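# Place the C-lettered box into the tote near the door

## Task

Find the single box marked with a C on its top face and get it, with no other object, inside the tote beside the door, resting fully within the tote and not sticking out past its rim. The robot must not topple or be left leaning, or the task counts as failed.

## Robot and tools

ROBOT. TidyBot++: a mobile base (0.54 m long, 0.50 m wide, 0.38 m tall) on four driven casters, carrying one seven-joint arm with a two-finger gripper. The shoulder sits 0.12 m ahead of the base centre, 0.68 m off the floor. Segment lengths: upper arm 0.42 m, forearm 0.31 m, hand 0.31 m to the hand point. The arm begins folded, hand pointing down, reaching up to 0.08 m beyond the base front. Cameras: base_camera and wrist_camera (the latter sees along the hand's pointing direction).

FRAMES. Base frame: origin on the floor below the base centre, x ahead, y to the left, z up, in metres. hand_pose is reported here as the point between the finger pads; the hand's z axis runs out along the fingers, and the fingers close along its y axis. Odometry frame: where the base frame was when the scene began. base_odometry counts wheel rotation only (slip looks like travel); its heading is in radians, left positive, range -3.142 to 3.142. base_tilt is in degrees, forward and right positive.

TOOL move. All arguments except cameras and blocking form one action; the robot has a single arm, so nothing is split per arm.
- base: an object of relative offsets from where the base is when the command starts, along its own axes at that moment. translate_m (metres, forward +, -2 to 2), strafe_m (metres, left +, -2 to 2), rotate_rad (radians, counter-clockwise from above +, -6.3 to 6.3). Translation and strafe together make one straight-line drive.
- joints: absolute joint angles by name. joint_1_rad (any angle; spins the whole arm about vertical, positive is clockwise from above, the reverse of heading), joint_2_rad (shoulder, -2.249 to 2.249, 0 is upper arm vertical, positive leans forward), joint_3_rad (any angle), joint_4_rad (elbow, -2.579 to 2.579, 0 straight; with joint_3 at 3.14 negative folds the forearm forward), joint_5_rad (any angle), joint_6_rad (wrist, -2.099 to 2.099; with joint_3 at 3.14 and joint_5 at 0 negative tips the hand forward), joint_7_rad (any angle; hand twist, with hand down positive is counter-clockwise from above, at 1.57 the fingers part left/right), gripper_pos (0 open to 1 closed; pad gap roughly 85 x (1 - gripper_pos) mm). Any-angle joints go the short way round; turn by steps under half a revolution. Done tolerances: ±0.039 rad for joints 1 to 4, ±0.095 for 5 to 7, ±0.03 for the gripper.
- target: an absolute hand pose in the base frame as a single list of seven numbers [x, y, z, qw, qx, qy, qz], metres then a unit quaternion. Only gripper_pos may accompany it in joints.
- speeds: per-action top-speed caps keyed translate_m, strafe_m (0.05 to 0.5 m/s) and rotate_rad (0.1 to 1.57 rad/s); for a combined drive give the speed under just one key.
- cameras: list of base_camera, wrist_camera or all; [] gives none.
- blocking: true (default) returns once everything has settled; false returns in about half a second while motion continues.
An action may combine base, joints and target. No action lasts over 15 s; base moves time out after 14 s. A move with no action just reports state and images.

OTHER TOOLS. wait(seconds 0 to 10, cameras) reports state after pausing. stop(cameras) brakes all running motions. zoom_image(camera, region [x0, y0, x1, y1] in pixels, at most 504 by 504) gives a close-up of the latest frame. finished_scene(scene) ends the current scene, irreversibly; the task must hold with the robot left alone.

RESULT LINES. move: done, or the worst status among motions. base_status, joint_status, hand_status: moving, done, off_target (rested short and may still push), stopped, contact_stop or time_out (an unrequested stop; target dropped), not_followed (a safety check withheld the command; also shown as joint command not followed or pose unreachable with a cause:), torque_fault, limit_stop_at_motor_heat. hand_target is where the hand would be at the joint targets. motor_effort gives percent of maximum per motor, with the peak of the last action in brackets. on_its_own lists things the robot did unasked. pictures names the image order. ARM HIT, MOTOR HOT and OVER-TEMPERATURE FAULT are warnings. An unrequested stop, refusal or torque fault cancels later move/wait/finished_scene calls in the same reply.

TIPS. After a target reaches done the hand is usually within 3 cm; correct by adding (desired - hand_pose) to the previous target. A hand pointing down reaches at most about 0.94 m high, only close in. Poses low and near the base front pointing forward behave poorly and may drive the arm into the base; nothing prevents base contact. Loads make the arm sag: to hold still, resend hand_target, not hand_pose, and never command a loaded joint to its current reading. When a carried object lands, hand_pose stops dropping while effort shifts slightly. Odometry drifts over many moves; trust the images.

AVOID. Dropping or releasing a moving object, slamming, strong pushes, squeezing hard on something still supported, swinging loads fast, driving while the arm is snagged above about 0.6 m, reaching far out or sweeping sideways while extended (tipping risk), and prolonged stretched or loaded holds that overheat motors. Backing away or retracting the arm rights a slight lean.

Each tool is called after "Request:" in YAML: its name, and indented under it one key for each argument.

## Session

Request:
move:
  joints: {"joint_2_rad": -0.7, "joint_4_rad": -1.9, "joint_6_rad": -0.55}

Scene clock: 1.90 s.
move: done
base_odometry: x=+0.000 y=+0.000 heading=+0.000
base_tilt: forward=+0.1 right=-0.4
base_status: not commanded
joint_positions: joint_1_rad=+0.007 joint_2_rad=-0.680 joint_3_rad=+3.148 joint_4_rad=-1.912 joint_5_rad=-0.016 joint_6_rad=-0.643 joint_7_rad=+1.537 gripper_pos=+0.000
joint_status: all done
motor_effort: joint_1_rad=+0(1) joint_2_rad=+3(4) joint_3_rad=-1(1) joint_4_rad=+21(21) joint_5_rad=-1(1) joint_6_rad=+8(8) joint_7_rad=+0(0)
hand_pose: x=+0.4480 y=-0.0011 z=+1.0202 quat_wxyz=(-0.016, +0.806, -0.022, +0.592)
hand_target: x=+0.4473 y=-0.0016 z=+1.0621 quat_wxyz=(-0.016, +0.767, -0.022, +0.641)
hand_status: not commanded
pictures: base_camera, wrist_camera
Images, in order (width x height): base_camera 644x364, wrist_camera 644x476.

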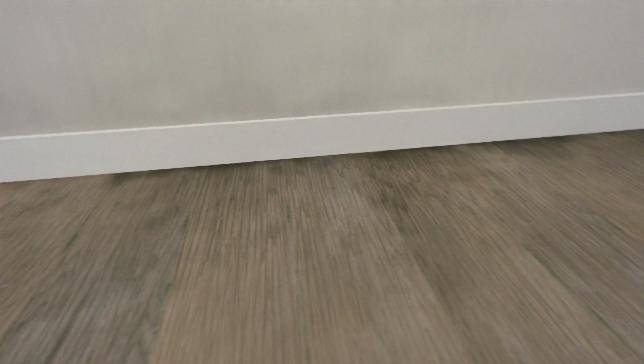

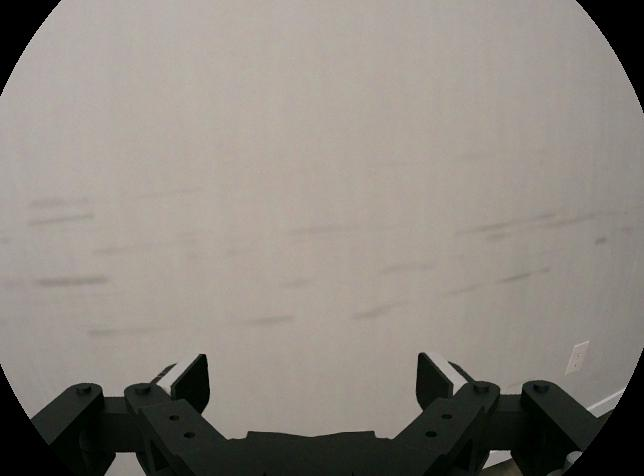

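Request:
move:
  base: {"rotate_rad": 1.4}

Request:
move:
  base: {"rotate_rad": 1.4}

Request:
move:
  base: {"rotate_rad": 1.4}

Request:
move:
  base: {"rotate_rad": 1.1}

Scene clock: 5.80 s.
move: done
base_odometry: x=+0.000 y=+0.000 heading=+1.399
base_tilt: forward=+0.1 right=-0.4
base_status: done
joint_positions: joint_1_rad=+0.007 joint_2_rad=-0.680 joint_3_rad=+3.148 joint_4_rad=-1.912 joint_5_rad=-0.016 joint_6_rad=-0.638 joint_7_rad=+1.537 gripper_pos=+0.000
joint_status: not commanded
motor_effort: joint_1_rad=+0(2) joint_2_rad=+2(3) joint_3_rad=+0(2) joint_4_rad=+21(21) joint_5_rad=-1(1) joint_6_rad=+8(8) joint_7_rad=+0(0)
hand_pose: x=+0.4484 y=-0.0011 z=+1.0215 quat_wxyz=(-0.016, +0.804, -0.022, +0.593)
hand_target: x=+0.4473 y=-0.0016 z=+1.0621 quat_wxyz=(-0.016, +0.767, -0.022, +0.641)
hand_status: not commanded
pictures: base_camera, wrist_camera
Images, in order (width x height): base_camera 644x364, wrist_camera 644x476.

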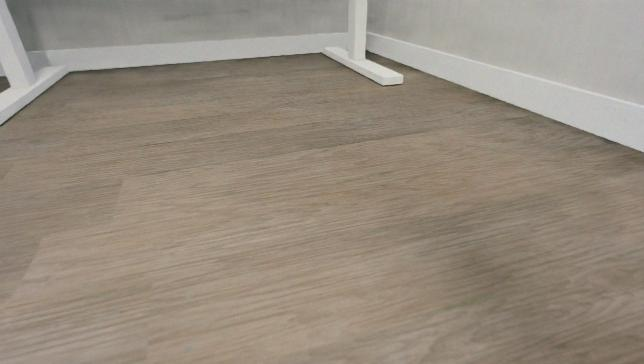

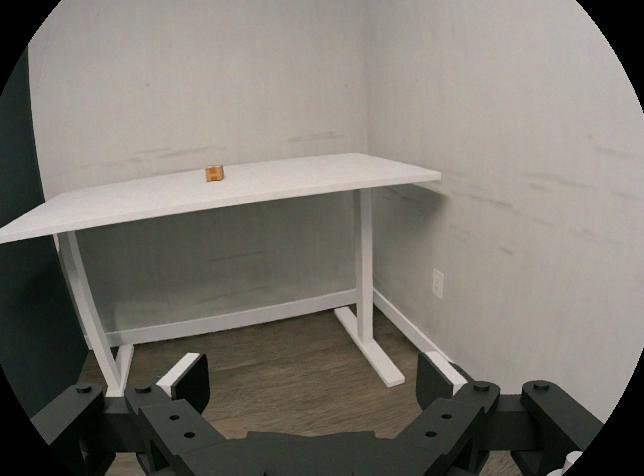

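Scene clock: 8.00 s.
move: done
base_odometry: x=+0.000 y=+0.000 heading=+2.798
base_tilt: forward=+0.0 right=-0.4
base_status: done
joint_positions: joint_1_rad=+0.007 joint_2_rad=-0.680 joint_3_rad=+3.148 joint_4_rad=-1.912 joint_5_rad=-0.016 joint_6_rad=-0.638 joint_7_rad=+1.537 gripper_pos=+0.000
joint_status: not commanded
motor_effort: joint_1_rad=+0(2) joint_2_rad=+2(3) joint_3_rad=+0(2) joint_4_rad=+21(21) joint_5_rad=-1(1) joint_6_rad=+8(8) joint_7_rad=+0(1)
hand_pose: x=+0.4485 y=-0.0011 z=+1.0216 quat_wxyz=(-0.016, +0.804, -0.022, +0.594)
hand_target: x=+0.4473 y=-0.0016 z=+1.0621 quat_wxyz=(-0.016, +0.767, -0.022, +0.641)
hand_status: not commanded
pictures: base_camera, wrist_camera
Images, in order (width x height): base_camera 644x364, wrist_camera 644x476.

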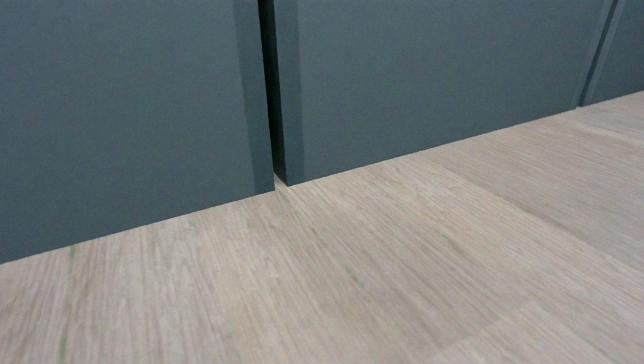

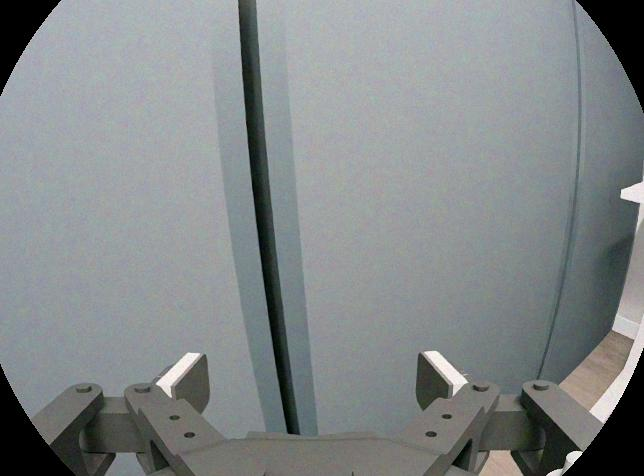

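Scene clock: 10.20 s.
move: done
base_odometry: x=+0.000 y=+0.000 heading=-2.087
base_tilt: forward=+0.0 right=-0.4
base_status: done
joint_positions: joint_1_rad=+0.007 joint_2_rad=-0.680 joint_3_rad=+3.148 joint_4_rad=-1.912 joint_5_rad=-0.016 joint_6_rad=-0.638 joint_7_rad=+1.537 gripper_pos=+0.000
joint_status: not commanded
motor_effort: joint_1_rad=+0(2) joint_2_rad=+2(3) joint_3_rad=+0(2) joint_4_rad=+21(21) joint_5_rad=+0(1) joint_6_rad=+8(8) joint_7_rad=+0(1)
hand_pose: x=+0.4485 y=-0.0011 z=+1.0217 quat_wxyz=(-0.016, +0.804, -0.022, +0.594)
hand_target: x=+0.4473 y=-0.0016 z=+1.0621 quat_wxyz=(-0.016, +0.767, -0.022, +0.641)
hand_status: not commanded
pictures: base_camera, wrist_camera
Images, in order (width x height): base_camera 644x364, wrist_camera 644x476.

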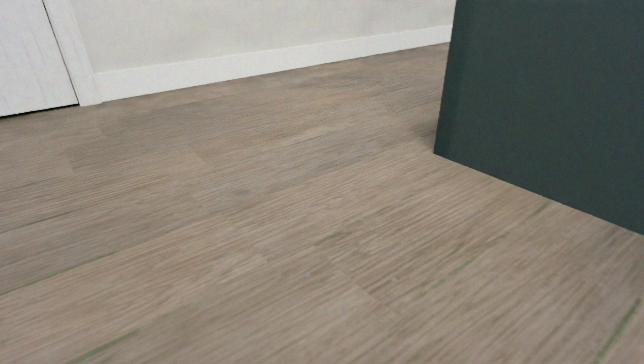

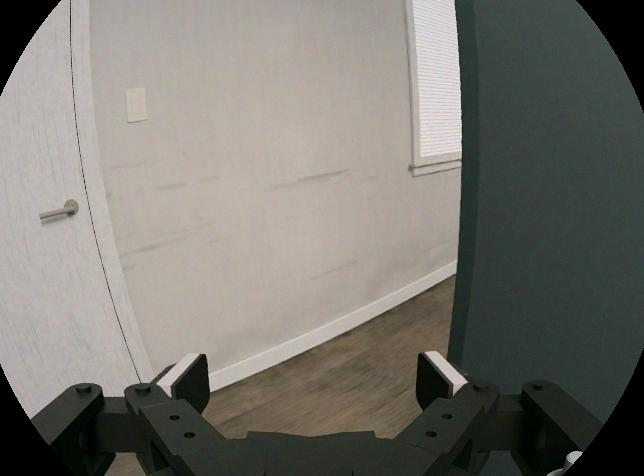

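Scene clock: 12.17 s.
move: done
base_odometry: x=+0.000 y=+0.000 heading=-0.988
base_tilt: forward=+0.1 right=-0.4
base_status: done
joint_positions: joint_1_rad=+0.007 joint_2_rad=-0.680 joint_3_rad=+3.148 joint_4_rad=-1.912 joint_5_rad=-0.016 joint_6_rad=-0.638 joint_7_rad=+1.537 gripper_pos=+0.000
joint_status: not commanded
motor_effort: joint_1_rad=+0(2) joint_2_rad=+2(3) joint_3_rad=+0(2) joint_4_rad=+21(21) joint_5_rad=-1(1) joint_6_rad=+8(8) joint_7_rad=+0(1)
hand_pose: x=+0.4485 y=-0.0011 z=+1.0217 quat_wxyz=(-0.016, +0.804, -0.022, +0.594)
hand_target: x=+0.4473 y=-0.0016 z=+1.0621 quat_wxyz=(-0.016, +0.767, -0.022, +0.641)
hand_status: not commanded
pictures: base_camera, wrist_camera
Images, in order (width x height): base_camera 644x364, wrist_camera 644x476.

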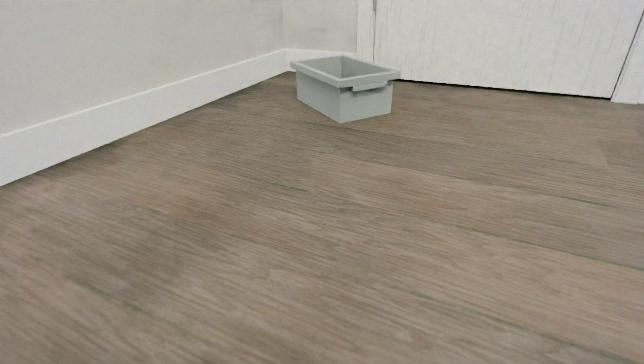

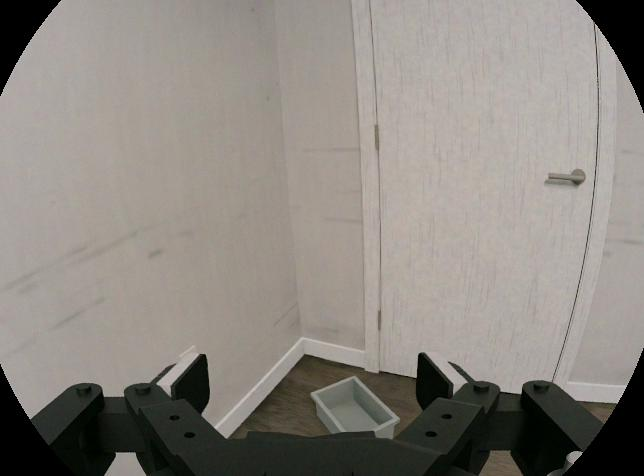

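Request:
move:
  base: {"rotate_rad": 2.72}
  joints: {"joint_2_rad": -0.3, "joint_4_rad": -1.5, "joint_6_rad": -0.8}
  cameras: []

Request:
move:
  base: {"translate_m": 0.4}

Request:
zoom_image:
  camera: "wrist_camera"
  region: [260, 120, 380, 210]

Scene clock: 19.23 s.
move: done
base_odometry: x=+0.000 y=+0.000 heading=+1.731
base_tilt: forward=+0.0 right=-0.4
base_status: done
joint_positions: joint_1_rad=+0.007 joint_2_rad=-0.301 joint_3_rad=+3.148 joint_4_rad=-1.517 joint_5_rad=-0.016 joint_6_rad=-0.719 joint_7_rad=+1.537 gripper_pos=+0.000
joint_status: all done
motor_effort: joint_1_rad=+0(2) joint_2_rad=-10(16) joint_3_rad=+0(3) joint_4_rad=+20(23) joint_5_rad=+0(1) joint_6_rad=+8(9) joint_7_rad=+0(1)
hand_pose: x=+0.5800 y=-0.0023 z=+1.0815 quat_wxyz=(-0.014, +0.823, -0.022, +0.567)
hand_target: x=+0.5708 y=-0.0019 z=+1.0682 quat_wxyz=(-0.014, +0.841, -0.022, +0.540)
hand_status: not commanded

Scene clock: 21.40 s.
move: done
base_odometry: x=-0.064 y=+0.395 heading=+1.732
base_tilt: forward=+0.1 right=-0.5
base_status: done
joint_positions: joint_1_rad=+0.007 joint_2_rad=-0.297 joint_3_rad=+3.148 joint_4_rad=-1.515 joint_5_rad=-0.016 joint_6_rad=-0.722 joint_7_rad=+1.537 gripper_pos=+0.000
joint_status: not commanded
motor_effort: joint_1_rad=+0(2) joint_2_rad=-11(15) joint_3_rad=+0(2) joint_4_rad=+21(21) joint_5_rad=-1(1) joint_6_rad=+8(8) joint_7_rad=+0(1)
hand_pose: x=+0.5813 y=-0.0023 z=+1.0808 quat_wxyz=(-0.014, +0.824, -0.022, +0.565)
hand_target: x=+0.5708 y=-0.0019 z=+1.0682 quat_wxyz=(-0.014, +0.841, -0.022, +0.540)
hand_status: not commanded
pictures: base_camera, wrist_camera
Images, in order (width x height): base_camera 644x364, wrist_camera 644x476.

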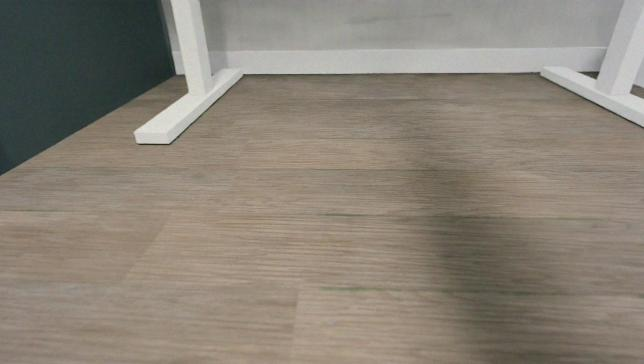

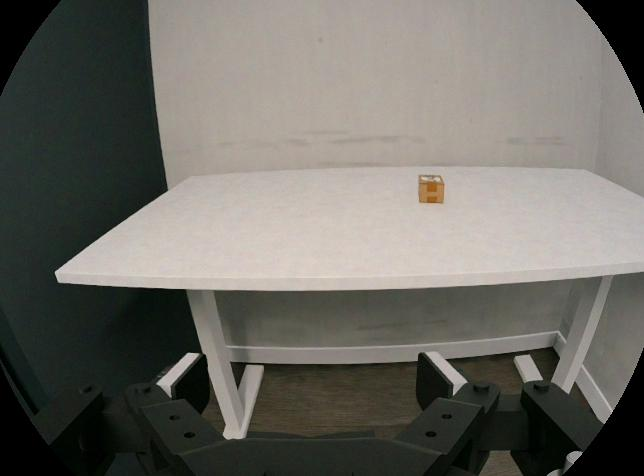

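Scaled by 4.200.

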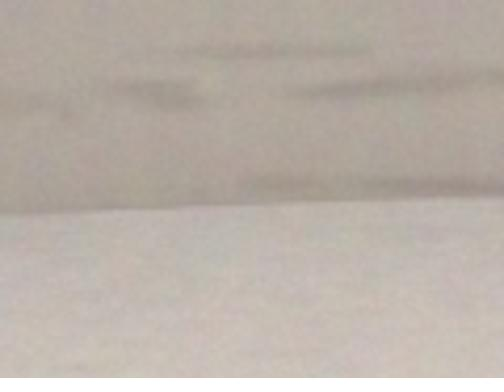

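Request:
zoom_image:
  camera: "wrist_camera"
  region: [400, 165, 460, 210]

Scaled by 8.400.

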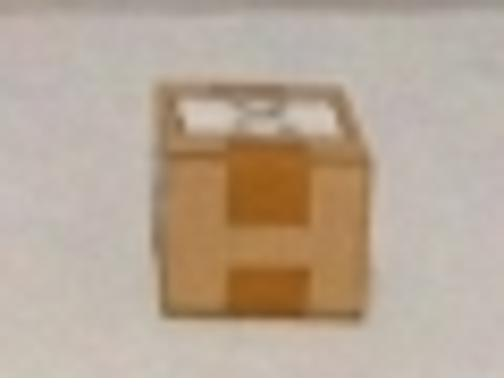

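Request:
move:
  base: {"translate_m": 0.35, "strafe_m": -0.3}

Request:
zoom_image:
  camera: "wrist_camera"
  region: [270, 160, 390, 280]

Scene clock: 26.77 s.
move: done
base_odometry: x=+0.176 y=+0.789 heading=+1.733
base_tilt: forward=+0.1 right=-0.4
base_status: done
joint_positions: joint_1_rad=+0.007 joint_2_rad=-0.296 joint_3_rad=+3.148 joint_4_rad=-1.514 joint_5_rad=-0.016 joint_6_rad=-0.723 joint_7_rad=+1.537 gripper_pos=+0.000
joint_status: not commanded
motor_effort: joint_1_rad=+0(1) joint_2_rad=-11(15) joint_3_rad=+0(3) joint_4_rad=+20(21) joint_5_rad=-1(1) joint_6_rad=+8(8) joint_7_rad=+0(1)
hand_pose: x=+0.5815 y=-0.0023 z=+1.0805 quat_wxyz=(-0.014, +0.825, -0.022, +0.565)
hand_target: x=+0.5708 y=-0.0019 z=+1.0682 quat_wxyz=(-0.014, +0.841, -0.022, +0.540)
hand_status: not commanded
pictures: base_camera, wrist_camera
Images, in order (width x height): base_camera 644x364, wrist_camera 644x476.

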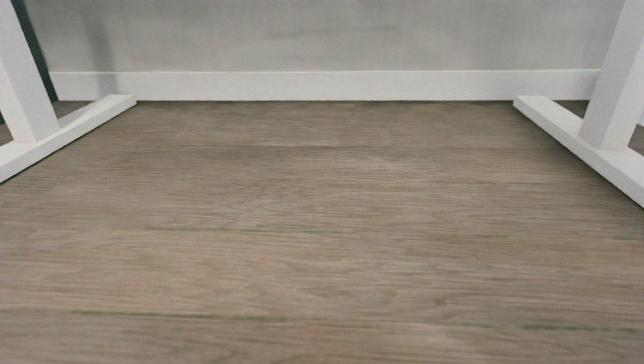

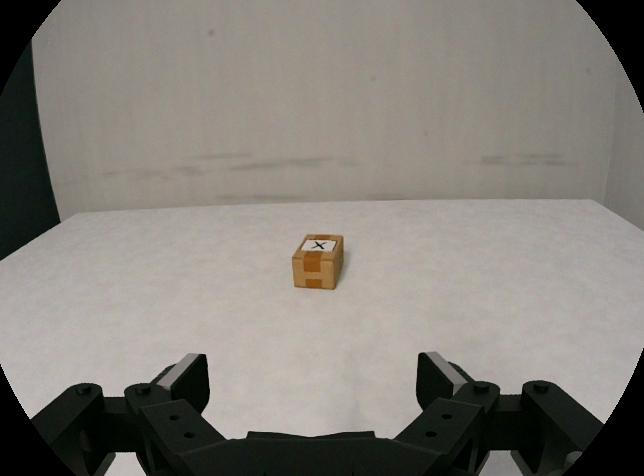

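Scaled by 4.200.

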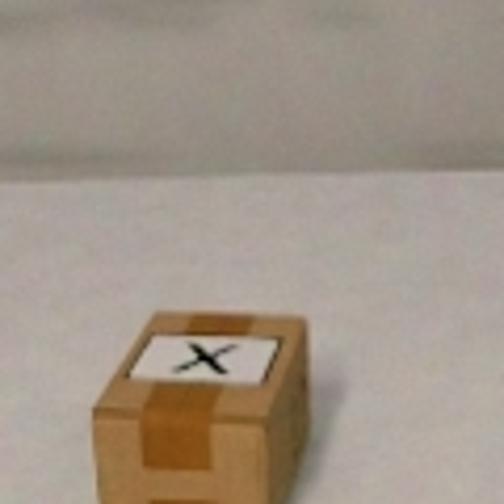

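Request:
move:
  base: {"translate_m": -0.45}
  cameras: []

Request:
move:
  base: {"rotate_rad": 1.6}
  joints: {"joint_2_rad": -0.7, "joint_4_rad": -1.9, "joint_6_rad": -0.55}

Request:
move:
  base: {"translate_m": 0.47, "strafe_m": 1.43}

Scene clock: 36.23 s.
move: done
base_odometry: x=+0.249 y=+0.345 heading=+1.733
base_tilt: forward=+0.0 right=-0.4
base_status: done
joint_positions: joint_1_rad=+0.007 joint_2_rad=-0.303 joint_3_rad=+3.148 joint_4_rad=-1.513 joint_5_rad=-0.016 joint_6_rad=-0.724 joint_7_rad=+1.537 gripper_pos=+0.000
joint_status: not commanded
motor_effort: joint_1_rad=+0(1) joint_2_rad=-11(16) joint_3_rad=-1(2) joint_4_rad=+20(21) joint_5_rad=-1(1) joint_6_rad=+8(8) joint_7_rad=+0(1)
hand_pose: x=+0.5786 y=-0.0023 z=+1.0841 quat_wxyz=(-0.014, +0.823, -0.022, +0.568)
hand_target: x=+0.5708 y=-0.0019 z=+1.0682 quat_wxyz=(-0.014, +0.841, -0.022, +0.540)
hand_status: not commanded

Scene clock: 38.57 s.
move: done
base_odometry: x=+0.249 y=+0.345 heading=-2.951
base_tilt: forward=+0.0 right=-0.4
base_status: done
joint_positions: joint_1_rad=+0.007 joint_2_rad=-0.677 joint_3_rad=+3.148 joint_4_rad=-1.886 joint_5_rad=-0.016 joint_6_rad=-0.639 joint_7_rad=+1.537 gripper_pos=+0.000
joint_status: all done
motor_effort: joint_1_rad=+0(2) joint_2_rad=+2(12) joint_3_rad=+0(4) joint_4_rad=+20(21) joint_5_rad=-1(2) joint_6_rad=+8(9) joint_7_rad=+0(1)
hand_pose: x=+0.4490 y=-0.0012 z=+1.0358 quat_wxyz=(-0.016, +0.798, -0.022, +0.602)
hand_target: x=+0.4473 y=-0.0016 z=+1.0621 quat_wxyz=(-0.016, +0.767, -0.022, +0.641)
hand_status: not commanded
pictures: base_camera, wrist_camera
Images, in order (width x height): base_camera 644x364, wrist_camera 644x476.

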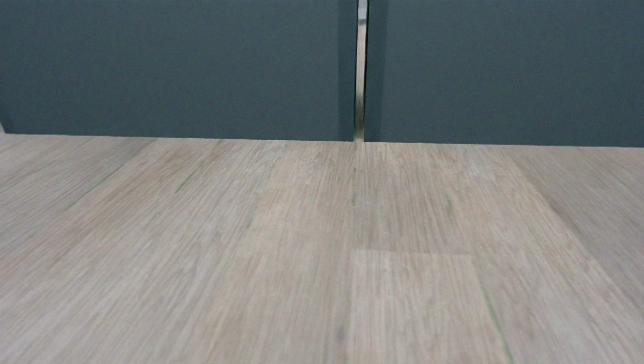

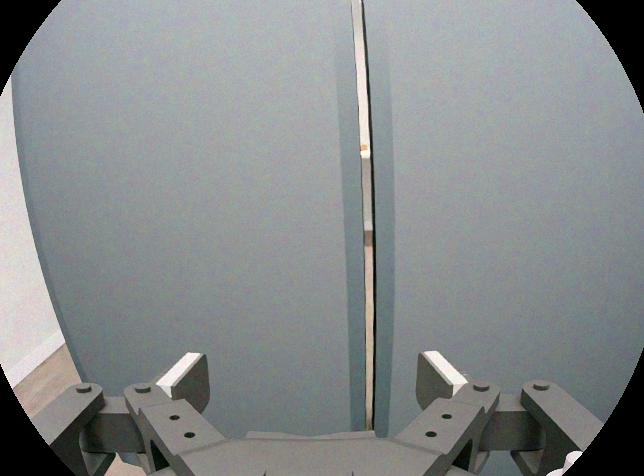

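Scene clock: 42.93 s.
move: done
base_odometry: x=+0.058 y=-1.149 heading=-2.950
base_tilt: forward=+0.1 right=-0.5
base_status: done
joint_positions: joint_1_rad=+0.007 joint_2_rad=-0.678 joint_3_rad=+3.148 joint_4_rad=-1.887 joint_5_rad=-0.016 joint_6_rad=-0.638 joint_7_rad=+1.537 gripper_pos=+0.000
joint_status: not commanded
motor_effort: joint_1_rad=+0(1) joint_2_rad=+2(4) joint_3_rad=+0(3) joint_4_rad=+20(21) joint_5_rad=-1(1) joint_6_rad=+8(9) joint_7_rad=+0(1)
hand_pose: x=+0.4485 y=-0.0012 z=+1.0362 quat_wxyz=(-0.016, +0.797, -0.022, +0.603)
hand_target: x=+0.4473 y=-0.0016 z=+1.0621 quat_wxyz=(-0.016, +0.767, -0.022, +0.641)
hand_status: not commanded
pictures: base_camera, wrist_camera
Images, in order (width x height): base_camera 644x364, wrist_camera 644x476.

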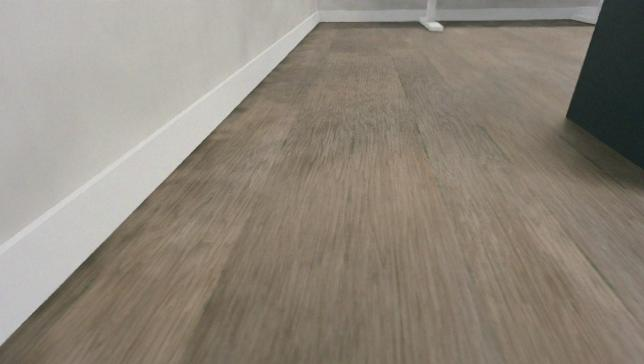

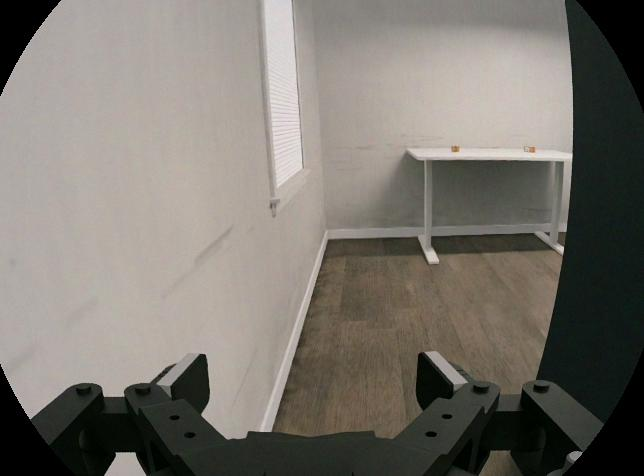

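Request:
move:
  base: {"translate_m": 1.6}
  cameras: []

Request:
move:
  base: {"translate_m": 0.35, "strafe_m": -1.3}
  joints: {"joint_2_rad": -0.3, "joint_4_rad": -1.5, "joint_6_rad": -0.7}

Scene clock: 53.70 s.
move: time_out
base_odometry: x=-1.510 y=-1.453 heading=-2.952
base_tilt: forward=+0.1 right=-0.4
base_status: translate_m time_out (by the wheels' count: +1.597 of +1.600)
joint_positions: joint_1_rad=+0.007 joint_2_rad=-0.686 joint_3_rad=+3.146 joint_4_rad=-1.890 joint_5_rad=-0.016 joint_6_rad=-0.635 joint_7_rad=+1.537 gripper_pos=+0.000
joint_status: not commanded
motor_effort: joint_1_rad=+0(2) joint_2_rad=+2(8) joint_3_rad=+0(8) joint_4_rad=+21(22) joint_5_rad=-1(2) joint_6_rad=+8(9) joint_7_rad=+0(1)
hand_pose: x=+0.4461 y=+0.0000 z=+1.0374 quat_wxyz=(-0.016, +0.795, -0.021, +0.606)
hand_target: x=+0.4473 y=-0.0016 z=+1.0621 quat_wxyz=(-0.016, +0.767, -0.022, +0.641)
hand_status: not commanded

not run: a stop that you did not command came earlier in this reply.

Request:
move:

Scene clock: 54.47 s.
base_odometry: x=-1.510 y=-1.453 heading=-2.952
base_tilt: forward=+0.1 right=-0.4
base_status: translate_m time_out (by the wheels' count: +1.597 of +1.600)
joint_positions: joint_1_rad=+0.007 joint_2_rad=-0.686 joint_3_rad=+3.146 joint_4_rad=-1.890 joint_5_rad=-0.016 joint_6_rad=-0.635 joint_7_rad=+1.537 gripper_pos=+0.000
joint_status: not commanded
motor_effort: joint_1_rad=+0(2) joint_2_rad=+3(8) joint_3_rad=+0(8) joint_4_rad=+20(22) joint_5_rad=-1(2) joint_6_rad=+8(9) joint_7_rad=+0(1)
hand_pose: x=+0.4461 y=+0.0000 z=+1.0374 quat_wxyz=(-0.016, +0.795, -0.021, +0.606) (m; base frame)
hand_target: x=+0.4473 y=-0.0016 z=+1.0621 quat_wxyz=(-0.016, +0.767, -0.022, +0.641) (m; base frame)
hand_status: not commanded
pictures: base_camera, wrist_camera
Images, in order (width x height): base_camera 644x364, wrist_camera 644x476.

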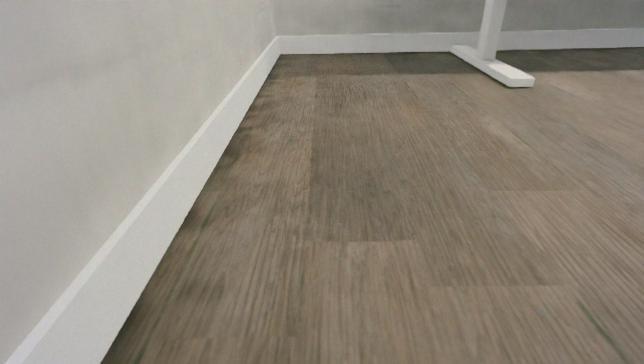

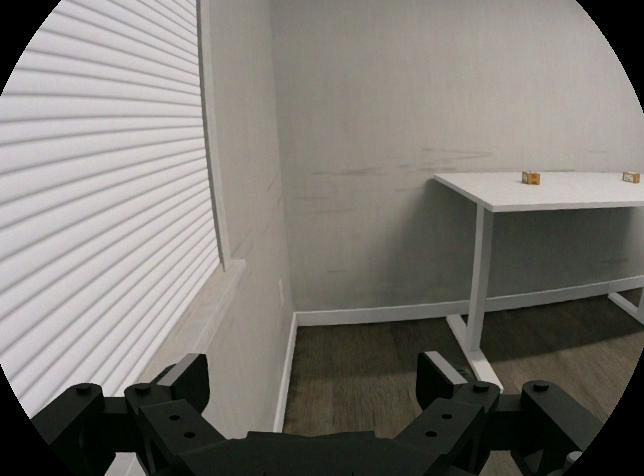

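Request:
move:
  base: {"strafe_m": -1.3, "translate_m": 0.2}
  joints: {"joint_2_rad": -0.3, "joint_4_rad": -1.5, "joint_6_rad": -0.75}

Request:
zoom_image:
  camera: "wrist_camera"
  region: [160, 100, 480, 300]

Scene clock: 60.67 s.
move: done
base_odometry: x=-1.953 y=-0.214 heading=-2.951
base_tilt: forward=+0.1 right=-0.4
base_status: done
joint_positions: joint_1_rad=+0.007 joint_2_rad=-0.316 joint_3_rad=+3.146 joint_4_rad=-1.517 joint_5_rad=-0.016 joint_6_rad=-0.672 joint_7_rad=+1.537 gripper_pos=+0.000
joint_status: all done
motor_effort: joint_1_rad=+1(2) joint_2_rad=-10(12) joint_3_rad=+0(5) joint_4_rad=+20(22) joint_5_rad=-1(1) joint_6_rad=+8(9) joint_7_rad=+0(1)
hand_pose: x=+0.5786 y=-0.0010 z=+1.1029 quat_wxyz=(-0.015, +0.805, -0.021, +0.593)
hand_target: x=+0.5769 y=-0.0022 z=+1.0825 quat_wxyz=(-0.014, +0.827, -0.022, +0.561)
hand_status: not commanded
pictures: base_camera, wrist_camera
Images, in order (width x height): base_camera 644x364, wrist_camera 644x476.

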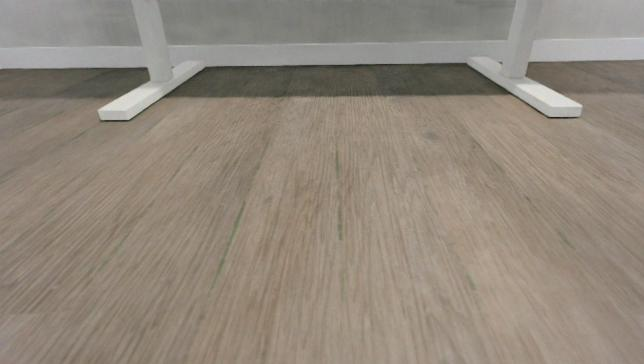

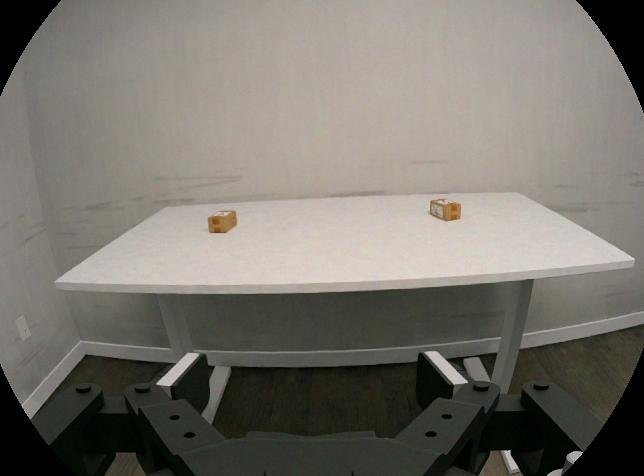

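Scaled by 1.575.

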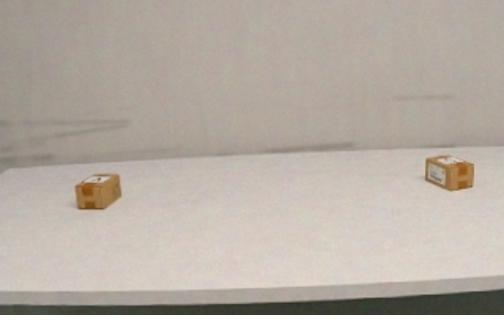

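Request:
move:
  base: {"translate_m": 0.4, "rotate_rad": 0.04}

Request:
zoom_image:
  camera: "wrist_camera"
  region: [130, 200, 230, 290]

Request:
zoom_image:
  camera: "wrist_camera"
  region: [430, 190, 530, 280]

Scene clock: 65.00 s.
move: done
base_odometry: x=-2.346 y=-0.289 heading=-2.912
base_tilt: forward=+0.0 right=-0.4
base_status: done
joint_positions: joint_1_rad=+0.007 joint_2_rad=-0.304 joint_3_rad=+3.145 joint_4_rad=-1.514 joint_5_rad=-0.016 joint_6_rad=-0.673 joint_7_rad=+1.537 gripper_pos=+0.000
joint_status: not commanded
motor_effort: joint_1_rad=+1(2) joint_2_rad=-11(14) joint_3_rad=-1(2) joint_4_rad=+20(22) joint_5_rad=+0(1) joint_6_rad=+8(9) joint_7_rad=+0(1)
hand_pose: x=+0.5833 y=-0.0008 z=+1.0988 quat_wxyz=(-0.015, +0.808, -0.021, +0.589)
hand_target: x=+0.5769 y=-0.0022 z=+1.0825 quat_wxyz=(-0.014, +0.827, -0.022, +0.561)
hand_status: not commanded
pictures: base_camera, wrist_camera
Images, in order (width x height): base_camera 644x364, wrist_camera 644x476.

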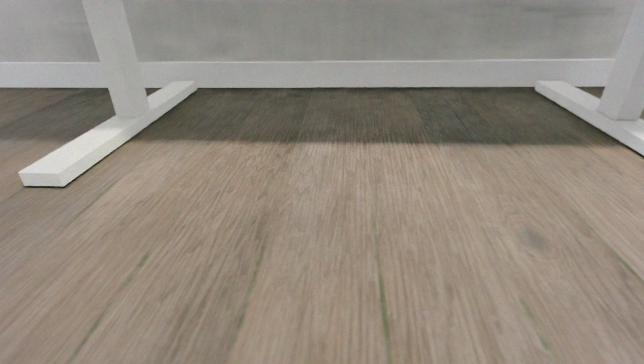

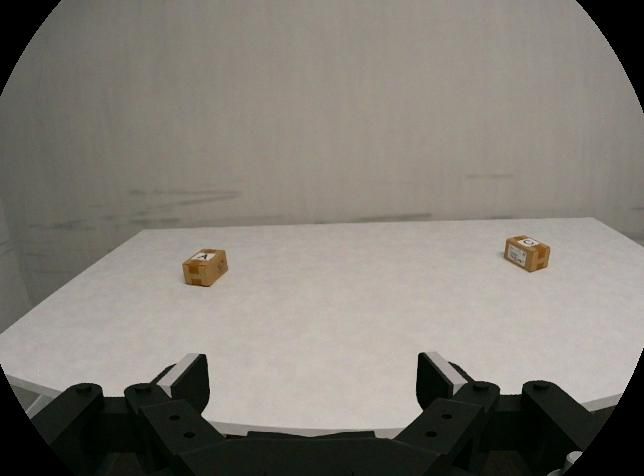

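Scaled by 5.040.

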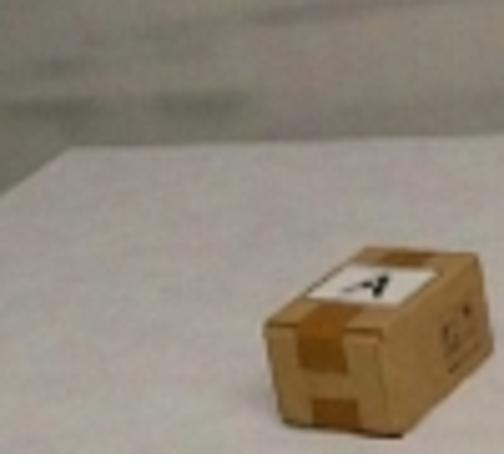

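Scaled by 5.040.

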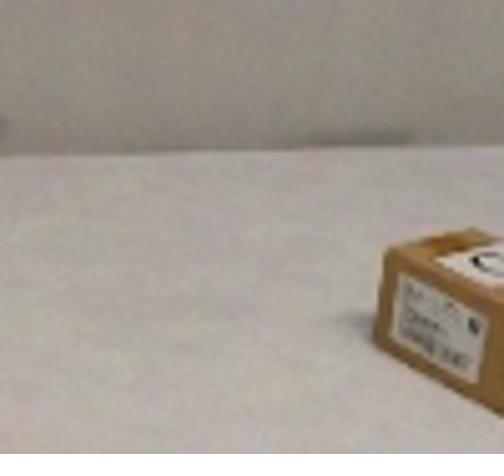

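Request:
move:
  base: {"translate_m": 0.38, "strafe_m": -0.54}
  joints: {"joint_2_rad": -0.2, "joint_4_rad": -1.3, "joint_6_rad": -1.2}

Scene clock: 77.50 s.
move: done
base_odometry: x=-2.839 y=+0.150 heading=-2.911
base_tilt: forward=+0.1 right=-0.4
base_status: done
joint_positions: joint_1_rad=+0.007 joint_2_rad=-0.214 joint_3_rad=+3.147 joint_4_rad=-1.315 joint_5_rad=-0.016 joint_6_rad=-1.118 joint_7_rad=+1.537 gripper_pos=+0.000
joint_status: all done
motor_effort: joint_1_rad=+1(3) joint_2_rad=-12(15) joint_3_rad=+0(4) joint_4_rad=+19(21) joint_5_rad=-1(2) joint_6_rad=+7(9) joint_7_rad=+0(1)
hand_pose: x=+0.5580 y=+0.0003 z=+1.0472 quat_wxyz=(-0.014, +0.895, -0.021, +0.445)
hand_target: x=+0.5478 y=-0.0003 z=+1.0294 quat_wxyz=(-0.013, +0.912, -0.022, +0.408)
hand_status: not commanded
pictures: base_camera, wrist_camera
Images, in order (width x height): base_camera 644x364, wrist_camera 644x476.

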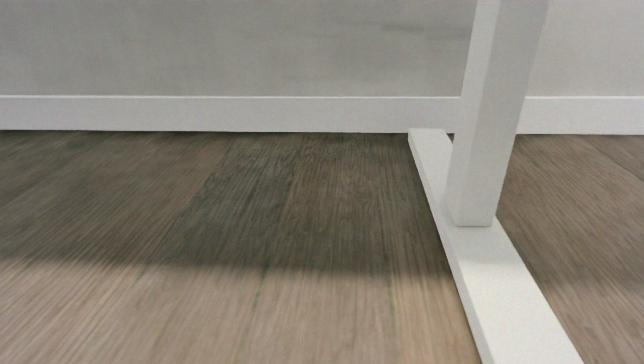

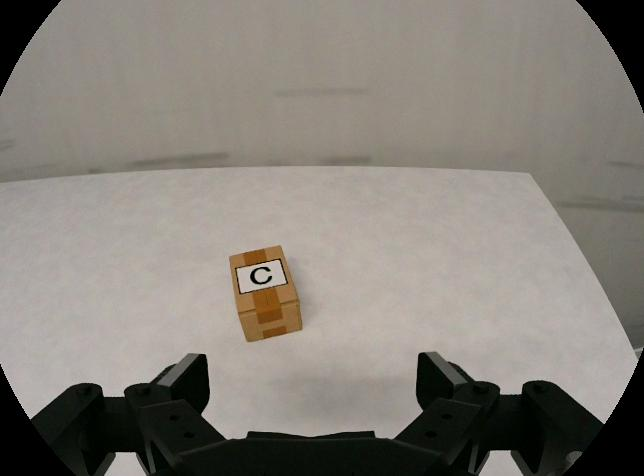

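Request:
move:
  base: {"translate_m": 0.1, "strafe_m": 0.06}
  target: [0.62, 0.0, 0.985, -0.03, 0.966, 0.137, 0.214]

Scene clock: 86.43 s.
move: done
base_odometry: x=-2.923 y=+0.069 heading=-2.911
base_tilt: forward=+0.1 right=-0.4
base_status: done
joint_positions: joint_1_rad=+0.086 joint_2_rad=+0.264 joint_3_rad=+3.142 joint_4_rad=-0.679 joint_5_rad=-0.114 joint_6_rad=-1.692 joint_7_rad=+1.820 gripper_pos=+0.000
joint_status: not commanded
motor_effort: joint_1_rad=+1(2) joint_2_rad=-28(29) joint_3_rad=-1(2) joint_4_rad=+16(20) joint_5_rad=-1(2) joint_6_rad=+4(7) joint_7_rad=+0(1)
hand_pose: x=+0.6340 y=-0.0079 z=+1.0022 quat_wxyz=(-0.010, +0.962, +0.099, +0.255)
hand_target: x=+0.6200 y=+0.0000 z=+0.9850 quat_wxyz=(-0.030, +0.967, +0.137, +0.214)
hand_status: done (0.024 m and 6.8 deg from the pose sent, 0.088 m and 33.2 deg at the start)
pictures: base_camera, wrist_camera
Images, in order (width x height): base_camera 644x364, wrist_camera 644x476.

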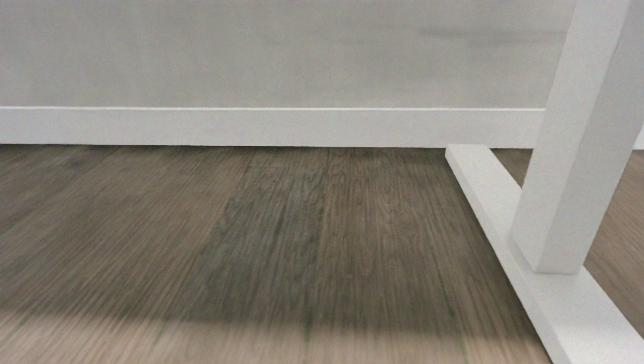

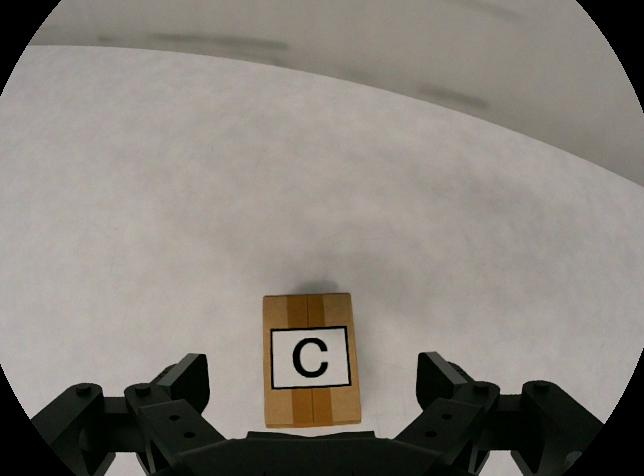

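Request:
move:
  target: [0.665, -0.004, 0.935, -0.025, 0.968, 0.107, 0.225]

Scene clock: 92.57 s.
move: done
base_odometry: x=-2.923 y=+0.069 heading=-2.911
base_tilt: forward=+0.0 right=-0.4
base_status: not commanded
joint_positions: joint_1_rad=+0.086 joint_2_rad=+0.289 joint_3_rad=+3.142 joint_4_rad=-0.818 joint_5_rad=-0.114 joint_6_rad=-1.640 joint_7_rad=+1.820 gripper_pos=+0.000
joint_status: not commanded
motor_effort: joint_1_rad=+0(1) joint_2_rad=-29(32) joint_3_rad=-1(1) joint_4_rad=+17(18) joint_5_rad=-1(1) joint_6_rad=+3(4) joint_7_rad=+0(0)
hand_pose: x=+0.6400 y=-0.0081 z=+0.9404 quat_wxyz=(-0.022, +0.974, +0.095, +0.202)
hand_target: x=+0.6650 y=-0.0040 z=+0.9350 quat_wxyz=(-0.025, +0.968, +0.107, +0.225)
hand_status: done (0.026 m and 3.1 deg from the pose sent, 0.074 m and 4.0 deg at the start)
pictures: base_camera, wrist_camera
Images, in order (width x height): base_camera 644x364, wrist_camera 644x476.

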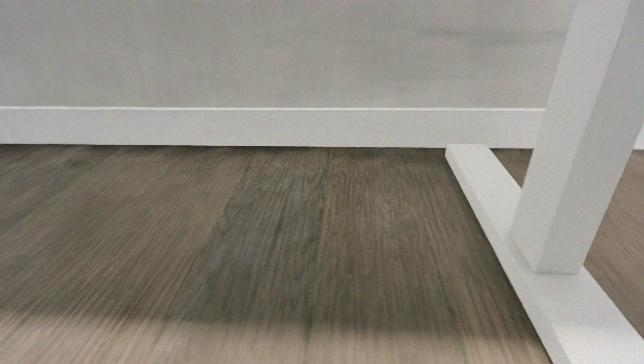

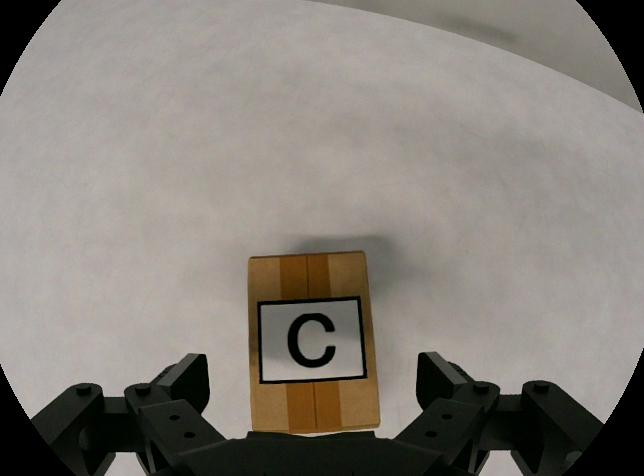

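Request:
move:
  target: [0.688, -0.001, 0.895, -0.025, 0.965, 0.115, 0.235]

Scene clock: 95.33 s.
move: done
base_odometry: x=-2.923 y=+0.069 heading=-2.911
base_tilt: forward=+0.1 right=-0.4
base_status: not commanded
joint_positions: joint_1_rad=+0.086 joint_2_rad=+0.293 joint_3_rad=+3.142 joint_4_rad=-0.958 joint_5_rad=-0.114 joint_6_rad=-1.492 joint_7_rad=+1.820 gripper_pos=+0.000
joint_status: not commanded
motor_effort: joint_1_rad=+1(1) joint_2_rad=-31(32) joint_3_rad=-1(1) joint_4_rad=+18(18) joint_5_rad=-1(2) joint_6_rad=+3(4) joint_7_rad=+0(0)
hand_pose: x=+0.6603 y=-0.0099 z=+0.8987 quat_wxyz=(-0.023, +0.975, +0.087, +0.205)
hand_target: x=+0.6880 y=-0.0010 z=+0.8949 quat_wxyz=(-0.025, +0.965, +0.115, +0.235)
hand_status: done (0.029 m and 4.9 deg from the pose sent, 0.066 m and 4.5 deg at the start)
pictures: base_camera, wrist_camera
Images, in order (width x height): base_camera 644x364, wrist_camera 644x476.

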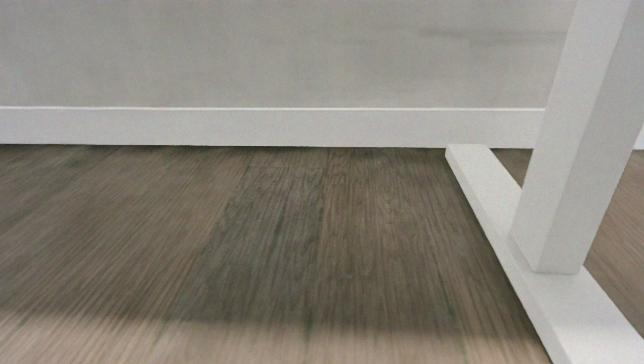

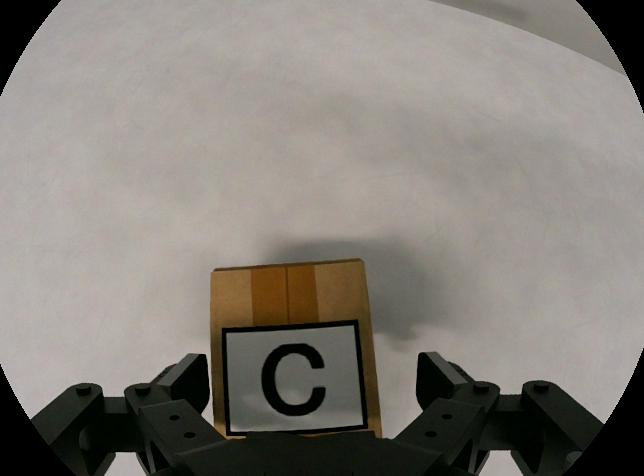

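Request:
move:
  target: [0.688, 0.010, 0.89, -0.031, 0.961, 0.14, 0.235]

Request:
move:
  joints: {"gripper_pos": 0.6}

Scene clock: 97.97 s.
move: done
base_odometry: x=-2.923 y=+0.069 heading=-2.911
base_tilt: forward=+0.1 right=-0.4
base_status: not commanded
joint_positions: joint_1_rad=+0.086 joint_2_rad=+0.293 joint_3_rad=+3.121 joint_4_rad=-0.976 joint_5_rad=-0.117 joint_6_rad=-1.473 joint_7_rad=+1.860 gripper_pos=+0.000
joint_status: not commanded
motor_effort: joint_1_rad=+0(2) joint_2_rad=-31(32) joint_3_rad=-1(2) joint_4_rad=+18(18) joint_5_rad=-2(2) joint_6_rad=+3(3) joint_7_rad=+0(1)
hand_pose: x=+0.6621 y=+0.0001 z=+0.8937 quat_wxyz=(-0.025, +0.972, +0.114, +0.206)
hand_target: x=+0.6880 y=+0.0100 z=+0.8900 quat_wxyz=(-0.031, +0.961, +0.140, +0.235)
hand_status: done (0.028 m and 4.7 deg from the pose sent, 0.035 m and 7.3 deg at the start)
pictures: base_camera, wrist_camera
Images, in order (width x height): base_camera 644x364, wrist_camera 644x476.

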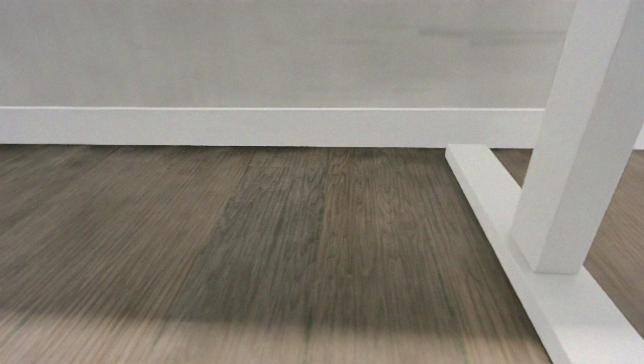

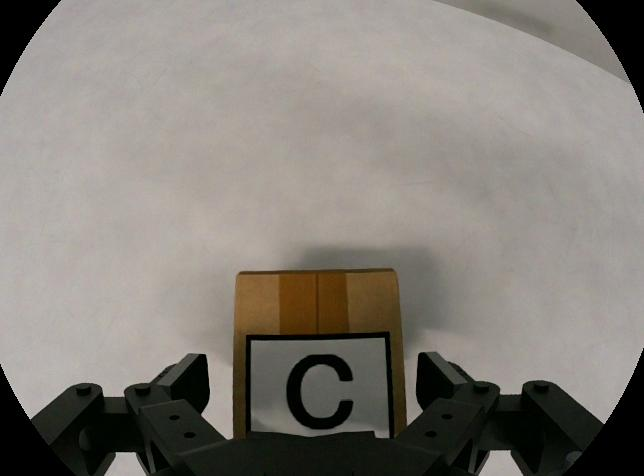

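Scene clock: 98.83 s.
move: off_target
base_odometry: x=-2.923 y=+0.069 heading=-2.911
base_tilt: forward=+0.1 right=-0.4
base_status: not commanded
joint_positions: joint_1_rad=+0.086 joint_2_rad=+0.292 joint_3_rad=+3.121 joint_4_rad=-0.976 joint_5_rad=-0.117 joint_6_rad=-1.471 joint_7_rad=+1.860 gripper_pos=+0.348
joint_status: gripper_pos off_target (ended at +0.348, target +0.600)
motor_effort: joint_1_rad=+1(1) joint_2_rad=-29(31) joint_3_rad=-1(2) joint_4_rad=+17(18) joint_5_rad=-1(2) joint_6_rad=+4(4) joint_7_rad=+0(0)
hand_pose: x=+0.6624 y=+0.0002 z=+0.8942 quat_wxyz=(-0.025, +0.971, +0.114, +0.207)
hand_target: x=+0.6880 y=+0.0100 z=+0.8900 quat_wxyz=(-0.031, +0.961, +0.140, +0.235)
hand_status: not commanded
pictures: base_camera, wrist_camera
Images, in order (width x height): base_camera 644x364, wrist_camera 644x476.

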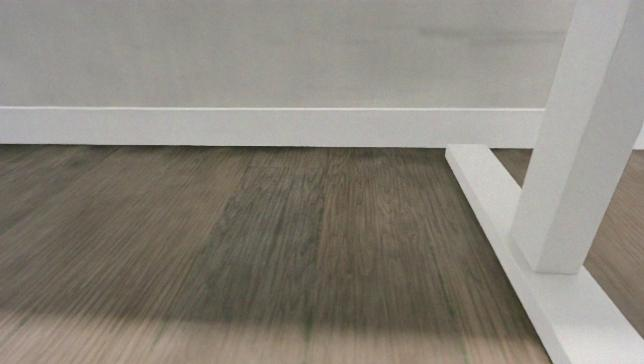

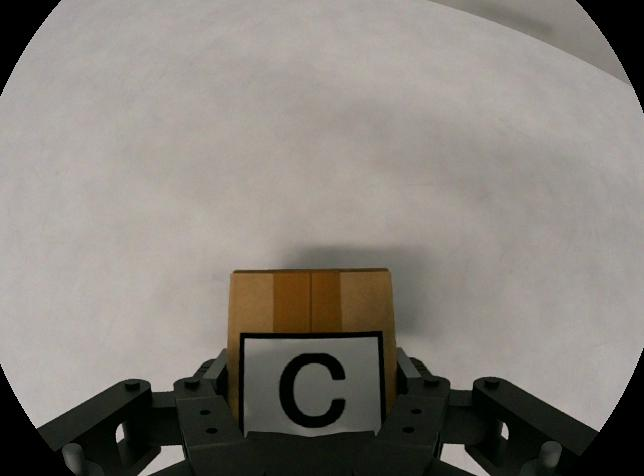

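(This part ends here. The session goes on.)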